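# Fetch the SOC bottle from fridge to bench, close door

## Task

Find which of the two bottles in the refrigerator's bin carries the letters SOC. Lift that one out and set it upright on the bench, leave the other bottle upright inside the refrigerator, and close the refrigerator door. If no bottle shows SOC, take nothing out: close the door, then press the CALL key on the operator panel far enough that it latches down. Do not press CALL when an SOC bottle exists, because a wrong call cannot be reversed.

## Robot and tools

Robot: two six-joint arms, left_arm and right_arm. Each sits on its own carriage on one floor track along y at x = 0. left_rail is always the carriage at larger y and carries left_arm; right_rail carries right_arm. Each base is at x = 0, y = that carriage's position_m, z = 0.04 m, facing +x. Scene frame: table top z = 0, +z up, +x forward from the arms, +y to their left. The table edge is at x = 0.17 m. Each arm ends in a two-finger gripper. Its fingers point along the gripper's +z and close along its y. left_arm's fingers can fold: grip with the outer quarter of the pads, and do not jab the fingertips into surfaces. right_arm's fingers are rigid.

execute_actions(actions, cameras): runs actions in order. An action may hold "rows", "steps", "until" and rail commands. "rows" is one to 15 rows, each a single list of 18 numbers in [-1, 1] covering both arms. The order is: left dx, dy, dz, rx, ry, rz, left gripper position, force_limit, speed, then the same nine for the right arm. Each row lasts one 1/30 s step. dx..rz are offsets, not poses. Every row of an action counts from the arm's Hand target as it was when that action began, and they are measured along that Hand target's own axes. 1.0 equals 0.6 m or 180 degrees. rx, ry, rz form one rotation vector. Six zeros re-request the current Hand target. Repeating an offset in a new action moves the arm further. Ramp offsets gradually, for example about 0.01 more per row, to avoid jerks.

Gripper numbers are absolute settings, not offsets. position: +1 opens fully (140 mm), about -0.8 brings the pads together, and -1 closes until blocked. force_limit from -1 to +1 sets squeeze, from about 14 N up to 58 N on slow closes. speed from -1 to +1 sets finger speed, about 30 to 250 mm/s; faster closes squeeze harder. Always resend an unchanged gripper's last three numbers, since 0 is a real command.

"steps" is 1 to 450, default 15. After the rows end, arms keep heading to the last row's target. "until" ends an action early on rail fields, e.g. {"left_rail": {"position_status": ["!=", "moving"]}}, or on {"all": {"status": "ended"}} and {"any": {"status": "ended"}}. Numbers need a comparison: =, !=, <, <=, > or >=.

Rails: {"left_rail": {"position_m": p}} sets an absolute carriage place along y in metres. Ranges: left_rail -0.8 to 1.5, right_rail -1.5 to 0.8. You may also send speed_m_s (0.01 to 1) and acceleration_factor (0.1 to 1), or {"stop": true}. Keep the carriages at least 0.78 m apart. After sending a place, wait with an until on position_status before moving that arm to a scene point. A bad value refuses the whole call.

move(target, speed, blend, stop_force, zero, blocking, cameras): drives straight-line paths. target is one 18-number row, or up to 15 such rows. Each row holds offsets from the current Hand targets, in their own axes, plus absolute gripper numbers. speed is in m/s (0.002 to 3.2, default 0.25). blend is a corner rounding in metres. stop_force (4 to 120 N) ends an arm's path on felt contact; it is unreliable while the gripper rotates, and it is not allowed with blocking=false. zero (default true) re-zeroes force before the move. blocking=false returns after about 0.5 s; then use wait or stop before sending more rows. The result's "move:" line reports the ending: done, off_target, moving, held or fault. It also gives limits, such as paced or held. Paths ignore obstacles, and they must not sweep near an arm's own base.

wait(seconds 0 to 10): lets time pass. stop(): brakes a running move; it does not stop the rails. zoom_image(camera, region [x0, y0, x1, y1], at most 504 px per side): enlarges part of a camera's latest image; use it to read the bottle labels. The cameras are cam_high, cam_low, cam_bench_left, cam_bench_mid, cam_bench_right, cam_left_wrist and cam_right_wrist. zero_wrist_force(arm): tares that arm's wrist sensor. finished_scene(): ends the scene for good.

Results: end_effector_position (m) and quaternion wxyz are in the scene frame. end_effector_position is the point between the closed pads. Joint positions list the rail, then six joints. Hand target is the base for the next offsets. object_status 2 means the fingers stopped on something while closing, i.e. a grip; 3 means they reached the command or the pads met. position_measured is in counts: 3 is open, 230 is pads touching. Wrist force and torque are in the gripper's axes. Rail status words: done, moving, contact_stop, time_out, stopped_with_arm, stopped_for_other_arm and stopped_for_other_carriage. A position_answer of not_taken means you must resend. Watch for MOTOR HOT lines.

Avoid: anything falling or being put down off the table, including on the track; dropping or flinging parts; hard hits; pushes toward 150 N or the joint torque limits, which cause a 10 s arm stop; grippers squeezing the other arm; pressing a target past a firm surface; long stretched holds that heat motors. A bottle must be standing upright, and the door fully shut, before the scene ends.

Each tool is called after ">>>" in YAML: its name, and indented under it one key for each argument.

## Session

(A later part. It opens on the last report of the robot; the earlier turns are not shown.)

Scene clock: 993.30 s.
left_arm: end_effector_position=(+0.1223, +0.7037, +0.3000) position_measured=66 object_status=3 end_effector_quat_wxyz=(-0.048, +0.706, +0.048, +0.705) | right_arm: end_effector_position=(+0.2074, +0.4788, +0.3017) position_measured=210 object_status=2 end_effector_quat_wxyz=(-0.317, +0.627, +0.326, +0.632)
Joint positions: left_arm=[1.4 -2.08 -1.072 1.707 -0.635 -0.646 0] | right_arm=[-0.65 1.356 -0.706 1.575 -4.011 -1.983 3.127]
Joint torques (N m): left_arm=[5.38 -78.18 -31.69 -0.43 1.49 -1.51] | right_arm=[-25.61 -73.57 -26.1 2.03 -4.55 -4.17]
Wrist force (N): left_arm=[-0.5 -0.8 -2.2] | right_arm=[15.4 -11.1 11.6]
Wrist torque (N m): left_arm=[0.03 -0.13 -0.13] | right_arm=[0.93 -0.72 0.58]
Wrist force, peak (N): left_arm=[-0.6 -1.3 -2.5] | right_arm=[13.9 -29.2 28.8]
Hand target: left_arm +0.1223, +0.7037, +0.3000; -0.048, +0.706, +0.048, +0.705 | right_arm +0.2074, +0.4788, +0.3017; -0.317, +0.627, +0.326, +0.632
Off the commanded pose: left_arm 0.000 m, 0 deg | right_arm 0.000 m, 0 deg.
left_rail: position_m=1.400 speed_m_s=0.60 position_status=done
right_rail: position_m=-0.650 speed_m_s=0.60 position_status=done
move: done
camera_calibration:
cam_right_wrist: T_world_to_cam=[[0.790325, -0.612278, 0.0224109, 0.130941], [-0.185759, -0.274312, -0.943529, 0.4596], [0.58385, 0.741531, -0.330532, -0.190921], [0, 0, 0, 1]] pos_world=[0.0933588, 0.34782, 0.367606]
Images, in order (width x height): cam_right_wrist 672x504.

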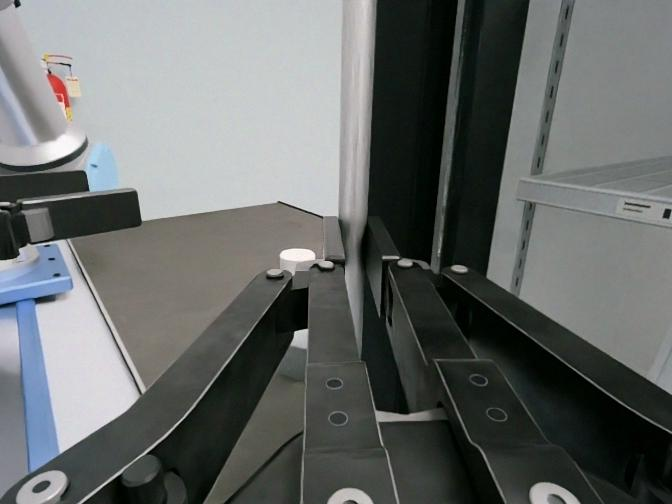

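>>> move:
  target:
    - [0,0,0,0,0,0,0.5,-1,0, -0.0005,0.0368,0.0363,0,0,0,-1,0,-1]
    - [0,0,0,0,0,0,0.5,-1,0, -0.0007,0.0447,0.0435,0,0,0,-1,0,-1]
  speed: 0.03
  blend: 0.003
  stop_force: 30
  cameras: ["cam_right_wrist"]

Scene clock: 1000.40 s.
left_arm: end_effector_position=(+0.1223, +0.7037, +0.3000) position_measured=66 object_status=3 end_effector_quat_wxyz=(-0.048, +0.706, +0.048, +0.705) | right_arm: end_effector_position=(+0.2444, +0.4842, +0.3017) position_measured=210 object_status=2 end_effector_quat_wxyz=(-0.317, +0.627, +0.326, +0.632)
Joint positions: left_arm=[1.4 -2.08 -1.072 1.707 -0.635 -0.646 0] | right_arm=[-0.65 1.315 -0.699 1.56 -4.002 -1.942 3.127]
Joint torques (N m): left_arm=[6.51 -79.47 -32.04 -0.76 1.44 -1.34] | right_arm=[-9.64 -72.84 -35.52 5.53 6.87 -4.08]
Wrist force (N): left_arm=[-0.2 -0.9 -2.3] | right_arm=[15.4 14.6 -9.6]
Wrist torque (N m): left_arm=[0.02 -0.19 -0.13] | right_arm=[0.70 -0.86 0.58]
Wrist force, peak (N): left_arm=[-0.6 -1.0 -2.6] | right_arm=[15.8 -14.6 15.4]
Hand target: left_arm +0.1223, +0.7037, +0.3000; -0.048, +0.706, +0.048, +0.705 | right_arm +0.2444, +0.4842, +0.3017; -0.317, +0.627, +0.326, +0.632
Off the commanded pose: left_arm 0.000 m, 0 deg | right_arm 0.000 m, 0 deg.
left_rail: position_m=1.400 speed_m_s=0.60 position_status=done
right_rail: position_m=-0.650 speed_m_s=0.60 position_status=done
move: done
camera_calibration:
cam_right_wrist: T_world_to_cam=[[0.790371, -0.61222, 0.0223847, 0.104988], [-0.18577, -0.274326, -0.943523, 0.467959], [0.583784, 0.741574, -0.330551, -0.216528], [0, 0, 0, 1]] pos_world=[0.130359, 0.35322, 0.367606]
Images, in order (width x height): cam_right_wrist 672x504.

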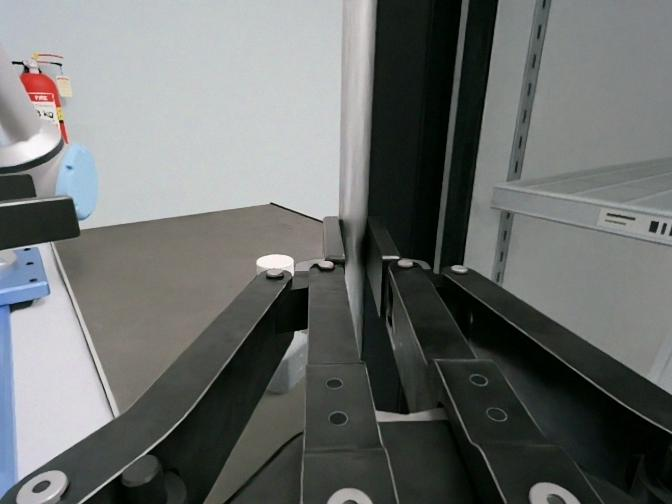

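>>> move:
  target: [0,0,0,0,0,0,0.5,-1,0, 0,0.0193,0.0160,0,0,0,-1,0,-1]
  speed: 0.015
  stop_force: 20
  cameras: ["cam_right_wrist"]

Scene clock: 1008.40 s.
left_arm: end_effector_position=(+0.1223, +0.7037, +0.3000) position_measured=66 object_status=3 end_effector_quat_wxyz=(-0.048, +0.706, +0.048, +0.705) | right_arm: end_effector_position=(+0.2452, +0.4843, +0.3016) position_measured=210 object_status=2 end_effector_quat_wxyz=(-0.317, +0.627, +0.326, +0.632)
Joint positions: left_arm=[1.4 -2.08 -1.072 1.707 -0.635 -0.646 0] | right_arm=[-0.65 1.314 -0.699 1.559 -4.002 -1.941 3.127]
Joint torques (N m): left_arm=[5.39 -78.83 -32.57 -0.51 1.57 -1.19] | right_arm=[8.78 -97.66 -31.33 1.91 -1.41 -3.77]
Wrist force (N): left_arm=[-0.4 -0.9 -2.0] | right_arm=[16.6 5.2 -25.1]
Wrist torque (N m): left_arm=[0.02 -0.15 -0.13] | right_arm=[1.00 -1.06 0.61]
Wrist force, peak (N): left_arm=[-0.3 -1.0 -2.6] | right_arm=[15.1 0.6 -39.4]
Hand target: left_arm +0.1223, +0.7037, +0.3000; -0.048, +0.706, +0.048, +0.705 | right_arm +0.2452, +0.4843, +0.3017; -0.317, +0.627, +0.326, +0.632 (not the last commanded pose)
Off the commanded pose: left_arm 0.000 m, 0 deg | right_arm 0.014 m, 0 deg.
left_rail: position_m=1.400 speed_m_s=0.60 position_status=done
right_rail: position_m=-0.650 speed_m_s=0.60 position_status=done
move: contact (right_arm)
camera_calibration:
cam_right_wrist: T_world_to_cam=[[0.790547, -0.611993, 0.0223489, 0.104328], [-0.185767, -0.27442, -0.943496, 0.468158], [0.583546, 0.741726, -0.33063, -0.217063], [0, 0, 0, 1]] pos_world=[0.131158, 0.353321, 0.367606]
Images, in order (width x height): cam_right_wrist 672x504.

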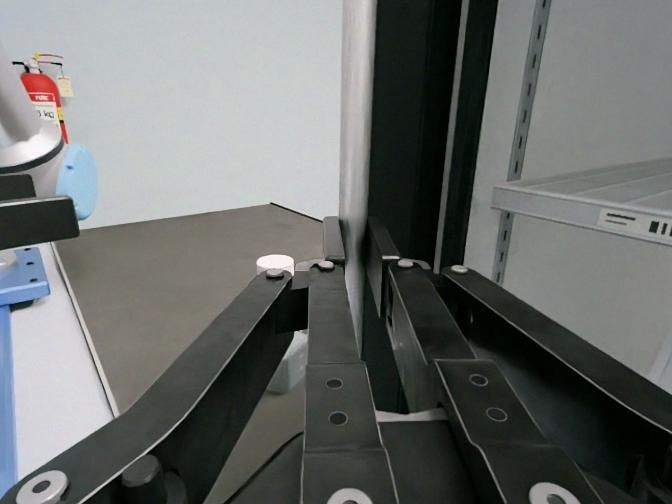

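>>> execute_actions:
  actions:
    - {"rows": [[0,0,0,0,0,0,0.5,-1,0, 0,0,0,0,0,0,-0.45,0,-1]], "steps": 30}

>>> move:
  target:
    - [0,0,0,0,0,0,0.5,-1,0, 0,0,-0.095,0,0,0,-0.45,0,-1]
    - [0,0,0,0,0,0,0.5,-1,0, -0.0012,-0.0300,-0.0773,-0.0503,0,0,-0.45,0,-1]
  speed: 0.1
  cameras: ["cam_right_wrist"]

>>> zoom_image:
  camera: "cam_right_wrist"
  region: [290, 190, 450, 310]

Scene clock: 1013.77 s.
left_arm: end_effector_position=(+0.1223, +0.7037, +0.3000) position_measured=66 object_status=3 end_effector_quat_wxyz=(-0.048, +0.706, +0.048, +0.705) | right_arm: end_effector_position=(+0.2452, +0.4843, +0.3017) position_measured=186 object_status=3 end_effector_quat_wxyz=(-0.317, +0.627, +0.326, +0.632)
Joint positions: left_arm=[1.4 -2.08 -1.072 1.707 -0.635 -0.646 0] | right_arm=[-0.65 1.314 -0.699 1.559 -4.002 -1.941 3.127]
Joint torques (N m): left_arm=[4.98 -82.24 -32.73 -1 1.58 -1.12] | right_arm=[6.98 -100.59 -30.98 -2.67 1.92 -1.11]
Wrist force (N): left_arm=[-0.4 -1.0 -2.2] | right_arm=[5.9 4.8 0.1]
Wrist torque (N m): left_arm=[-0.01 -0.16 -0.12] | right_arm=[1.26 -1.14 -0.03]
Wrist force, peak (N): left_arm=[-0.5 -1.0 -2.5] | right_arm=[16.2 5.9 -25.8]
Hand target: left_arm +0.1223, +0.7037, +0.3000; -0.048, +0.706, +0.048, +0.705 | right_arm +0.2452, +0.4843, +0.3017; -0.317, +0.627, +0.326, +0.632
Off the commanded pose: left_arm 0.000 m, 0 deg | right_arm 0.000 m, 0 deg.
left_rail: position_m=1.400 speed_m_s=0.60 position_status=done
right_rail: position_m=-0.650 speed_m_s=0.60 position_status=done

Scene clock: 1015.93 s.
left_arm: end_effector_position=(+0.1223, +0.7037, +0.3000) position_measured=66 object_status=3 end_effector_quat_wxyz=(-0.048, +0.706, +0.048, +0.705) | right_arm: end_effector_position=(+0.2034, +0.4572, +0.3007) position_measured=186 object_status=3 end_effector_quat_wxyz=(-0.266, +0.650, +0.275, +0.656)
Joint positions: left_arm=[1.4 -2.08 -1.072 1.707 -0.635 -0.646 0] | right_arm=[-0.65 1.411 -0.689 1.54 -3.996 -2.196 3.125]
Joint torques (N m): left_arm=[6.58 -79.89 -32.39 -0.38 1.63 -1.46] | right_arm=[17.83 -86.73 -38.52 1.03 -2.15 -3.45]
Wrist force (N): left_arm=[-0.5 -1.1 -2.3] | right_arm=[6.3 4.5 -0.6]
Wrist torque (N m): left_arm=[-0.04 -0.14 -0.13] | right_arm=[1.20 -1.25 -0.06]
Wrist force, peak (N): left_arm=[-0.2 -1.1 -2.4] | right_arm=[6.0 6.4 -0.9]
Hand target: left_arm +0.1223, +0.7037, +0.3000; -0.048, +0.706, +0.048, +0.705 | right_arm +0.2034, +0.4572, +0.3007; -0.266, +0.650, +0.275, +0.656
Off the commanded pose: left_arm 0.000 m, 0 deg | right_arm 0.000 m, 0 deg.
left_rail: position_m=1.400 speed_m_s=0.60 position_status=done
right_rail: position_m=-0.650 speed_m_s=0.60 position_status=done
move: done
camera_calibration:
cam_right_wrist: T_world_to_cam=[[0.684404, -0.728767, 0.0221164, 0.195831], [-0.225098, -0.240053, -0.944302, 0.444566], [0.693485, 0.641306, -0.328337, -0.150035], [0, 0, 0, 1]] pos_world=[0.0700903, 0.345652, 0.366211]
Images, in order (width x height): cam_right_wrist 672x504.

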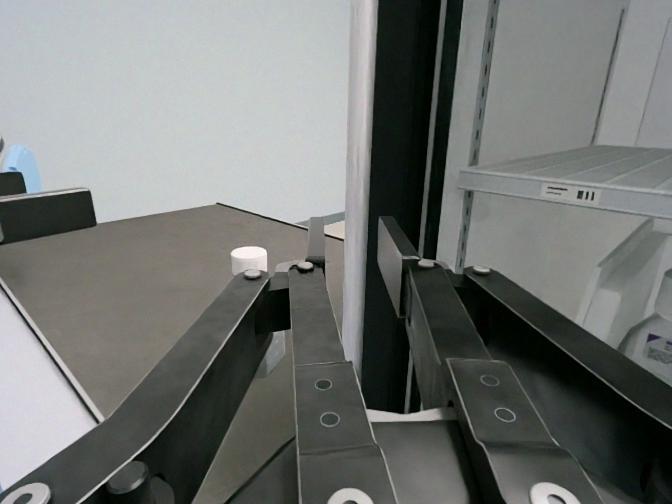

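Scaled by 3.150 from the camera's 672x504 image, which has a finer 960x720 frame.

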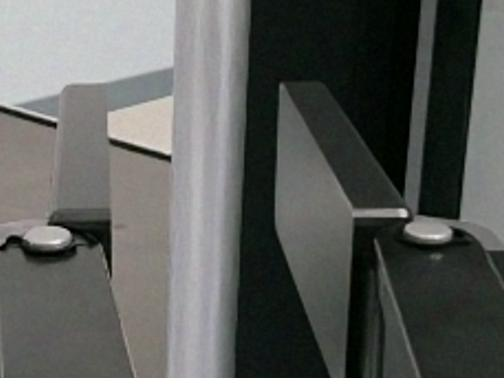

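>>> move:
  target: [0,0,0,0,0,0,0.5,-1,0, 0.2833,0.0752,-0.8375,0.0167,0,0,-0.45,0,-1]
  speed: 0.3
  cameras: ["cam_right_wrist", "cam_bench_left"]

>>> zoom_image:
  camera: "cam_right_wrist"
  region: [280, 80, 580, 420]

Scene clock: 1031.63 s.
left_arm: end_effector_position=(+0.1223, +0.7037, +0.3000) position_measured=66 object_status=3 end_effector_quat_wxyz=(-0.048, +0.706, +0.048, +0.705) | right_arm: end_effector_position=(-0.1217, +0.0713, +0.4702) position_measured=186 object_status=3 end_effector_quat_wxyz=(-0.283, +0.643, +0.292, +0.648)
Joint positions: left_arm=[1.4 -2.08 -1.072 1.707 -0.635 -0.646 0] | right_arm=[-0.65 1.909 -1.232 2.134 -4.047 -2.641 3.124]
Joint torques (N m): left_arm=[8.15 -80.64 -32.68 -1.11 1.78 -1.22] | right_arm=[17.67 -78.49 -23.08 2.46 -2.16 2.82]
Wrist force (N): left_arm=[-0.4 -1.0 -2.0] | right_arm=[6.2 4.8 -0.9]
Wrist torque (N m): left_arm=[-0.01 -0.14 -0.12] | right_arm=[1.27 -1.22 -0.30]
Wrist force, peak (N): left_arm=[-0.5 -1.3 -2.4] | right_arm=[7.3 5.0 -3.6]
Hand target: left_arm +0.1223, +0.7037, +0.3000; -0.048, +0.706, +0.048, +0.705 | right_arm -0.1217, +0.0712, +0.4702; -0.283, +0.643, +0.292, +0.648
Off the commanded pose: left_arm 0.000 m, 0 deg | right_arm 0.000 m, 0 deg.
left_rail: position_m=1.400 speed_m_s=0.60 position_status=done
right_rail: position_m=-0.650 speed_m_s=0.60 position_status=done
move: done
camera_calibration:
cam_right_wrist: T_world_to_cam=[[0.721649, -0.691902, 0.0222374, 0.135133], [-0.212615, -0.252097, -0.944056, 0.441025], [0.658801, 0.676549, -0.329034, 0.372187], [0, 0, 0, 1]] pos_world=[-0.248947, -0.0471231, 0.535809]
Images, in order (width x height): cam_bench_left 672x504, cam_right_wrist 672x504.

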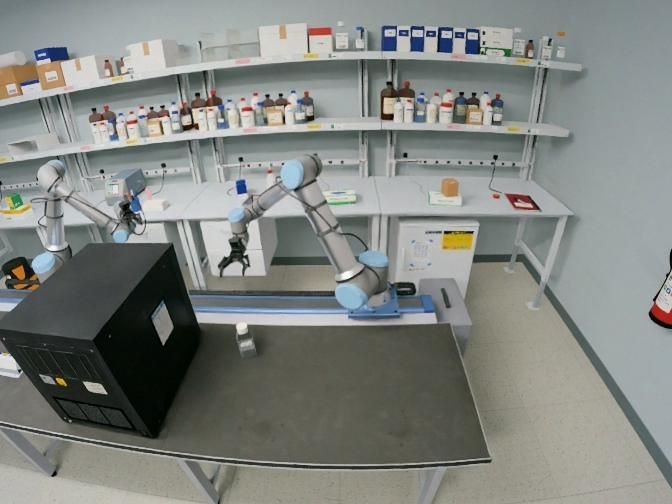

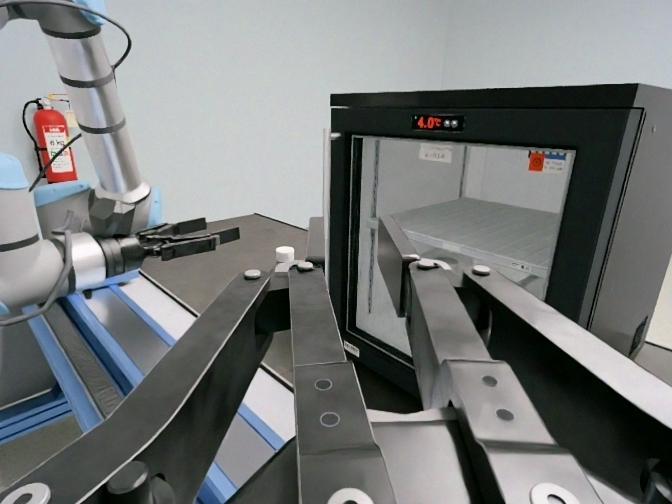

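Scaled by 1.482 from the camera's 672x504 image, which has a finer 960x720 frame.

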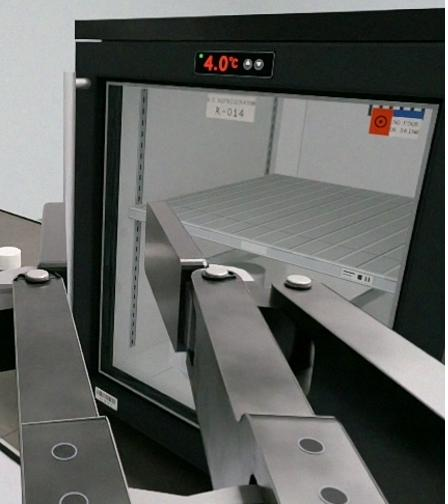

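>>> move:
  target: [0,0,0,0,0,0,0.5,-1,0, 0,0.1151,-0.1236,0,0,0,1,0,1]
  speed: 0.3
  cameras: ["cam_right_wrist"]

>>> zoom_image:
  camera: "cam_right_wrist"
  region: [270, 70, 430, 190]

>>> zoom_image:
  camera: "cam_right_wrist"
  region: [320, 200, 520, 360]

Scene clock: 1036.73 s.
left_arm: end_effector_position=(+0.1223, +0.7037, +0.3000) position_measured=66 object_status=3 end_effector_quat_wxyz=(-0.048, +0.706, +0.048, +0.705) | right_arm: end_effector_position=(-0.1200, -0.0300, +0.4711) position_measured=3 object_status=3 end_effector_quat_wxyz=(-0.283, +0.643, +0.292, +0.648)
Joint positions: left_arm=[1.4 -2.08 -1.072 1.707 -0.635 -0.646 0] | right_arm=[-0.65 1.978 -1.335 2.287 -4.097 -2.71 3.124]
Joint torques (N m): left_arm=[8.62 -80.28 -31.69 -0.71 1.35 -1.41] | right_arm=[17.91 -70.17 -21.39 -4 -2.27 -3.45]
Wrist force (N): left_arm=[-0.3 -1.2 -2.1] | right_arm=[6.1 4.7 -0.2]
Wrist torque (N m): left_arm=[-0.05 -0.17 -0.12] | right_arm=[1.24 -1.16 -0.16]
Wrist force, peak (N): left_arm=[-0.6 -0.8 -2.6] | right_arm=[6.0 7.2 -1.9]
Hand target: left_arm +0.1223, +0.7037, +0.3000; -0.048, +0.706, +0.048, +0.705 | right_arm -0.1200, -0.0300, +0.4711; -0.283, +0.643, +0.292, +0.648
Off the commanded pose: left_arm 0.000 m, 0 deg | right_arm 0.000 m, 0 deg.
left_rail: position_m=1.400 speed_m_s=0.60 position_status=done
right_rail: position_m=-0.650 speed_m_s=0.60 position_status=done
move: done
camera_calibration:
cam_right_wrist: T_world_to_cam=[[0.721649, -0.691902, 0.0222374, 0.0638631], [-0.212615, -0.252097, -0.944056, 0.416818], [0.658801, 0.676549, -0.329034, 0.439863], [0, 0, 0, 1]] pos_world=[-0.247247, -0.148323, 0.536809]
Images, in order (width x height): cam_right_wrist 672x504.

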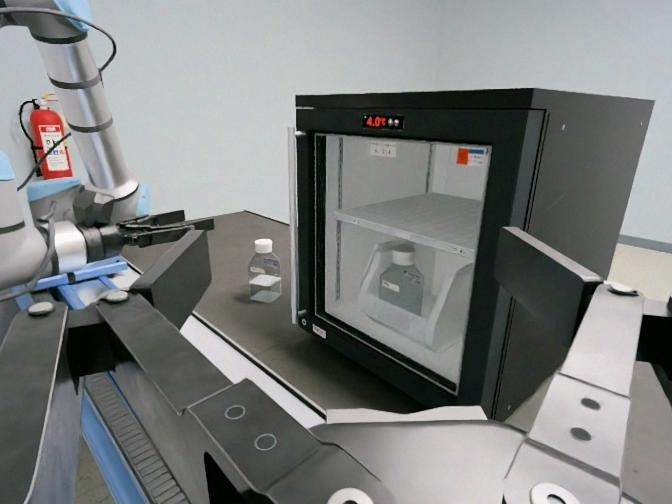

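Scaled by 3.150 from the camera's 672x504 image, which has a finer 960x720 frame.

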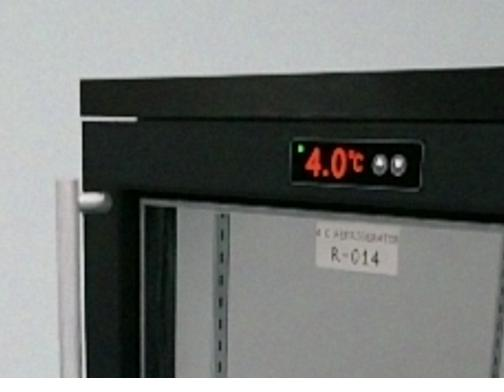

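Scaled by 2.520 from the camera's 672x504 image, which has a finer 960x720 frame.

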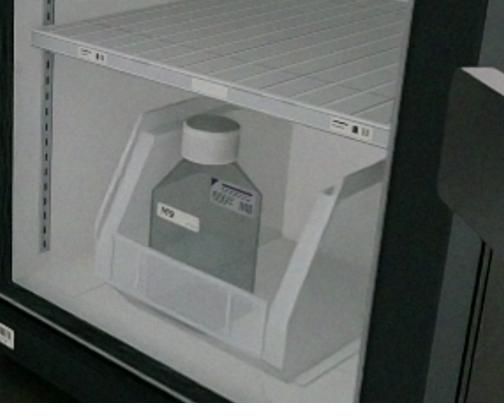

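>>> finished_scene:

The scene is finished: the task was done.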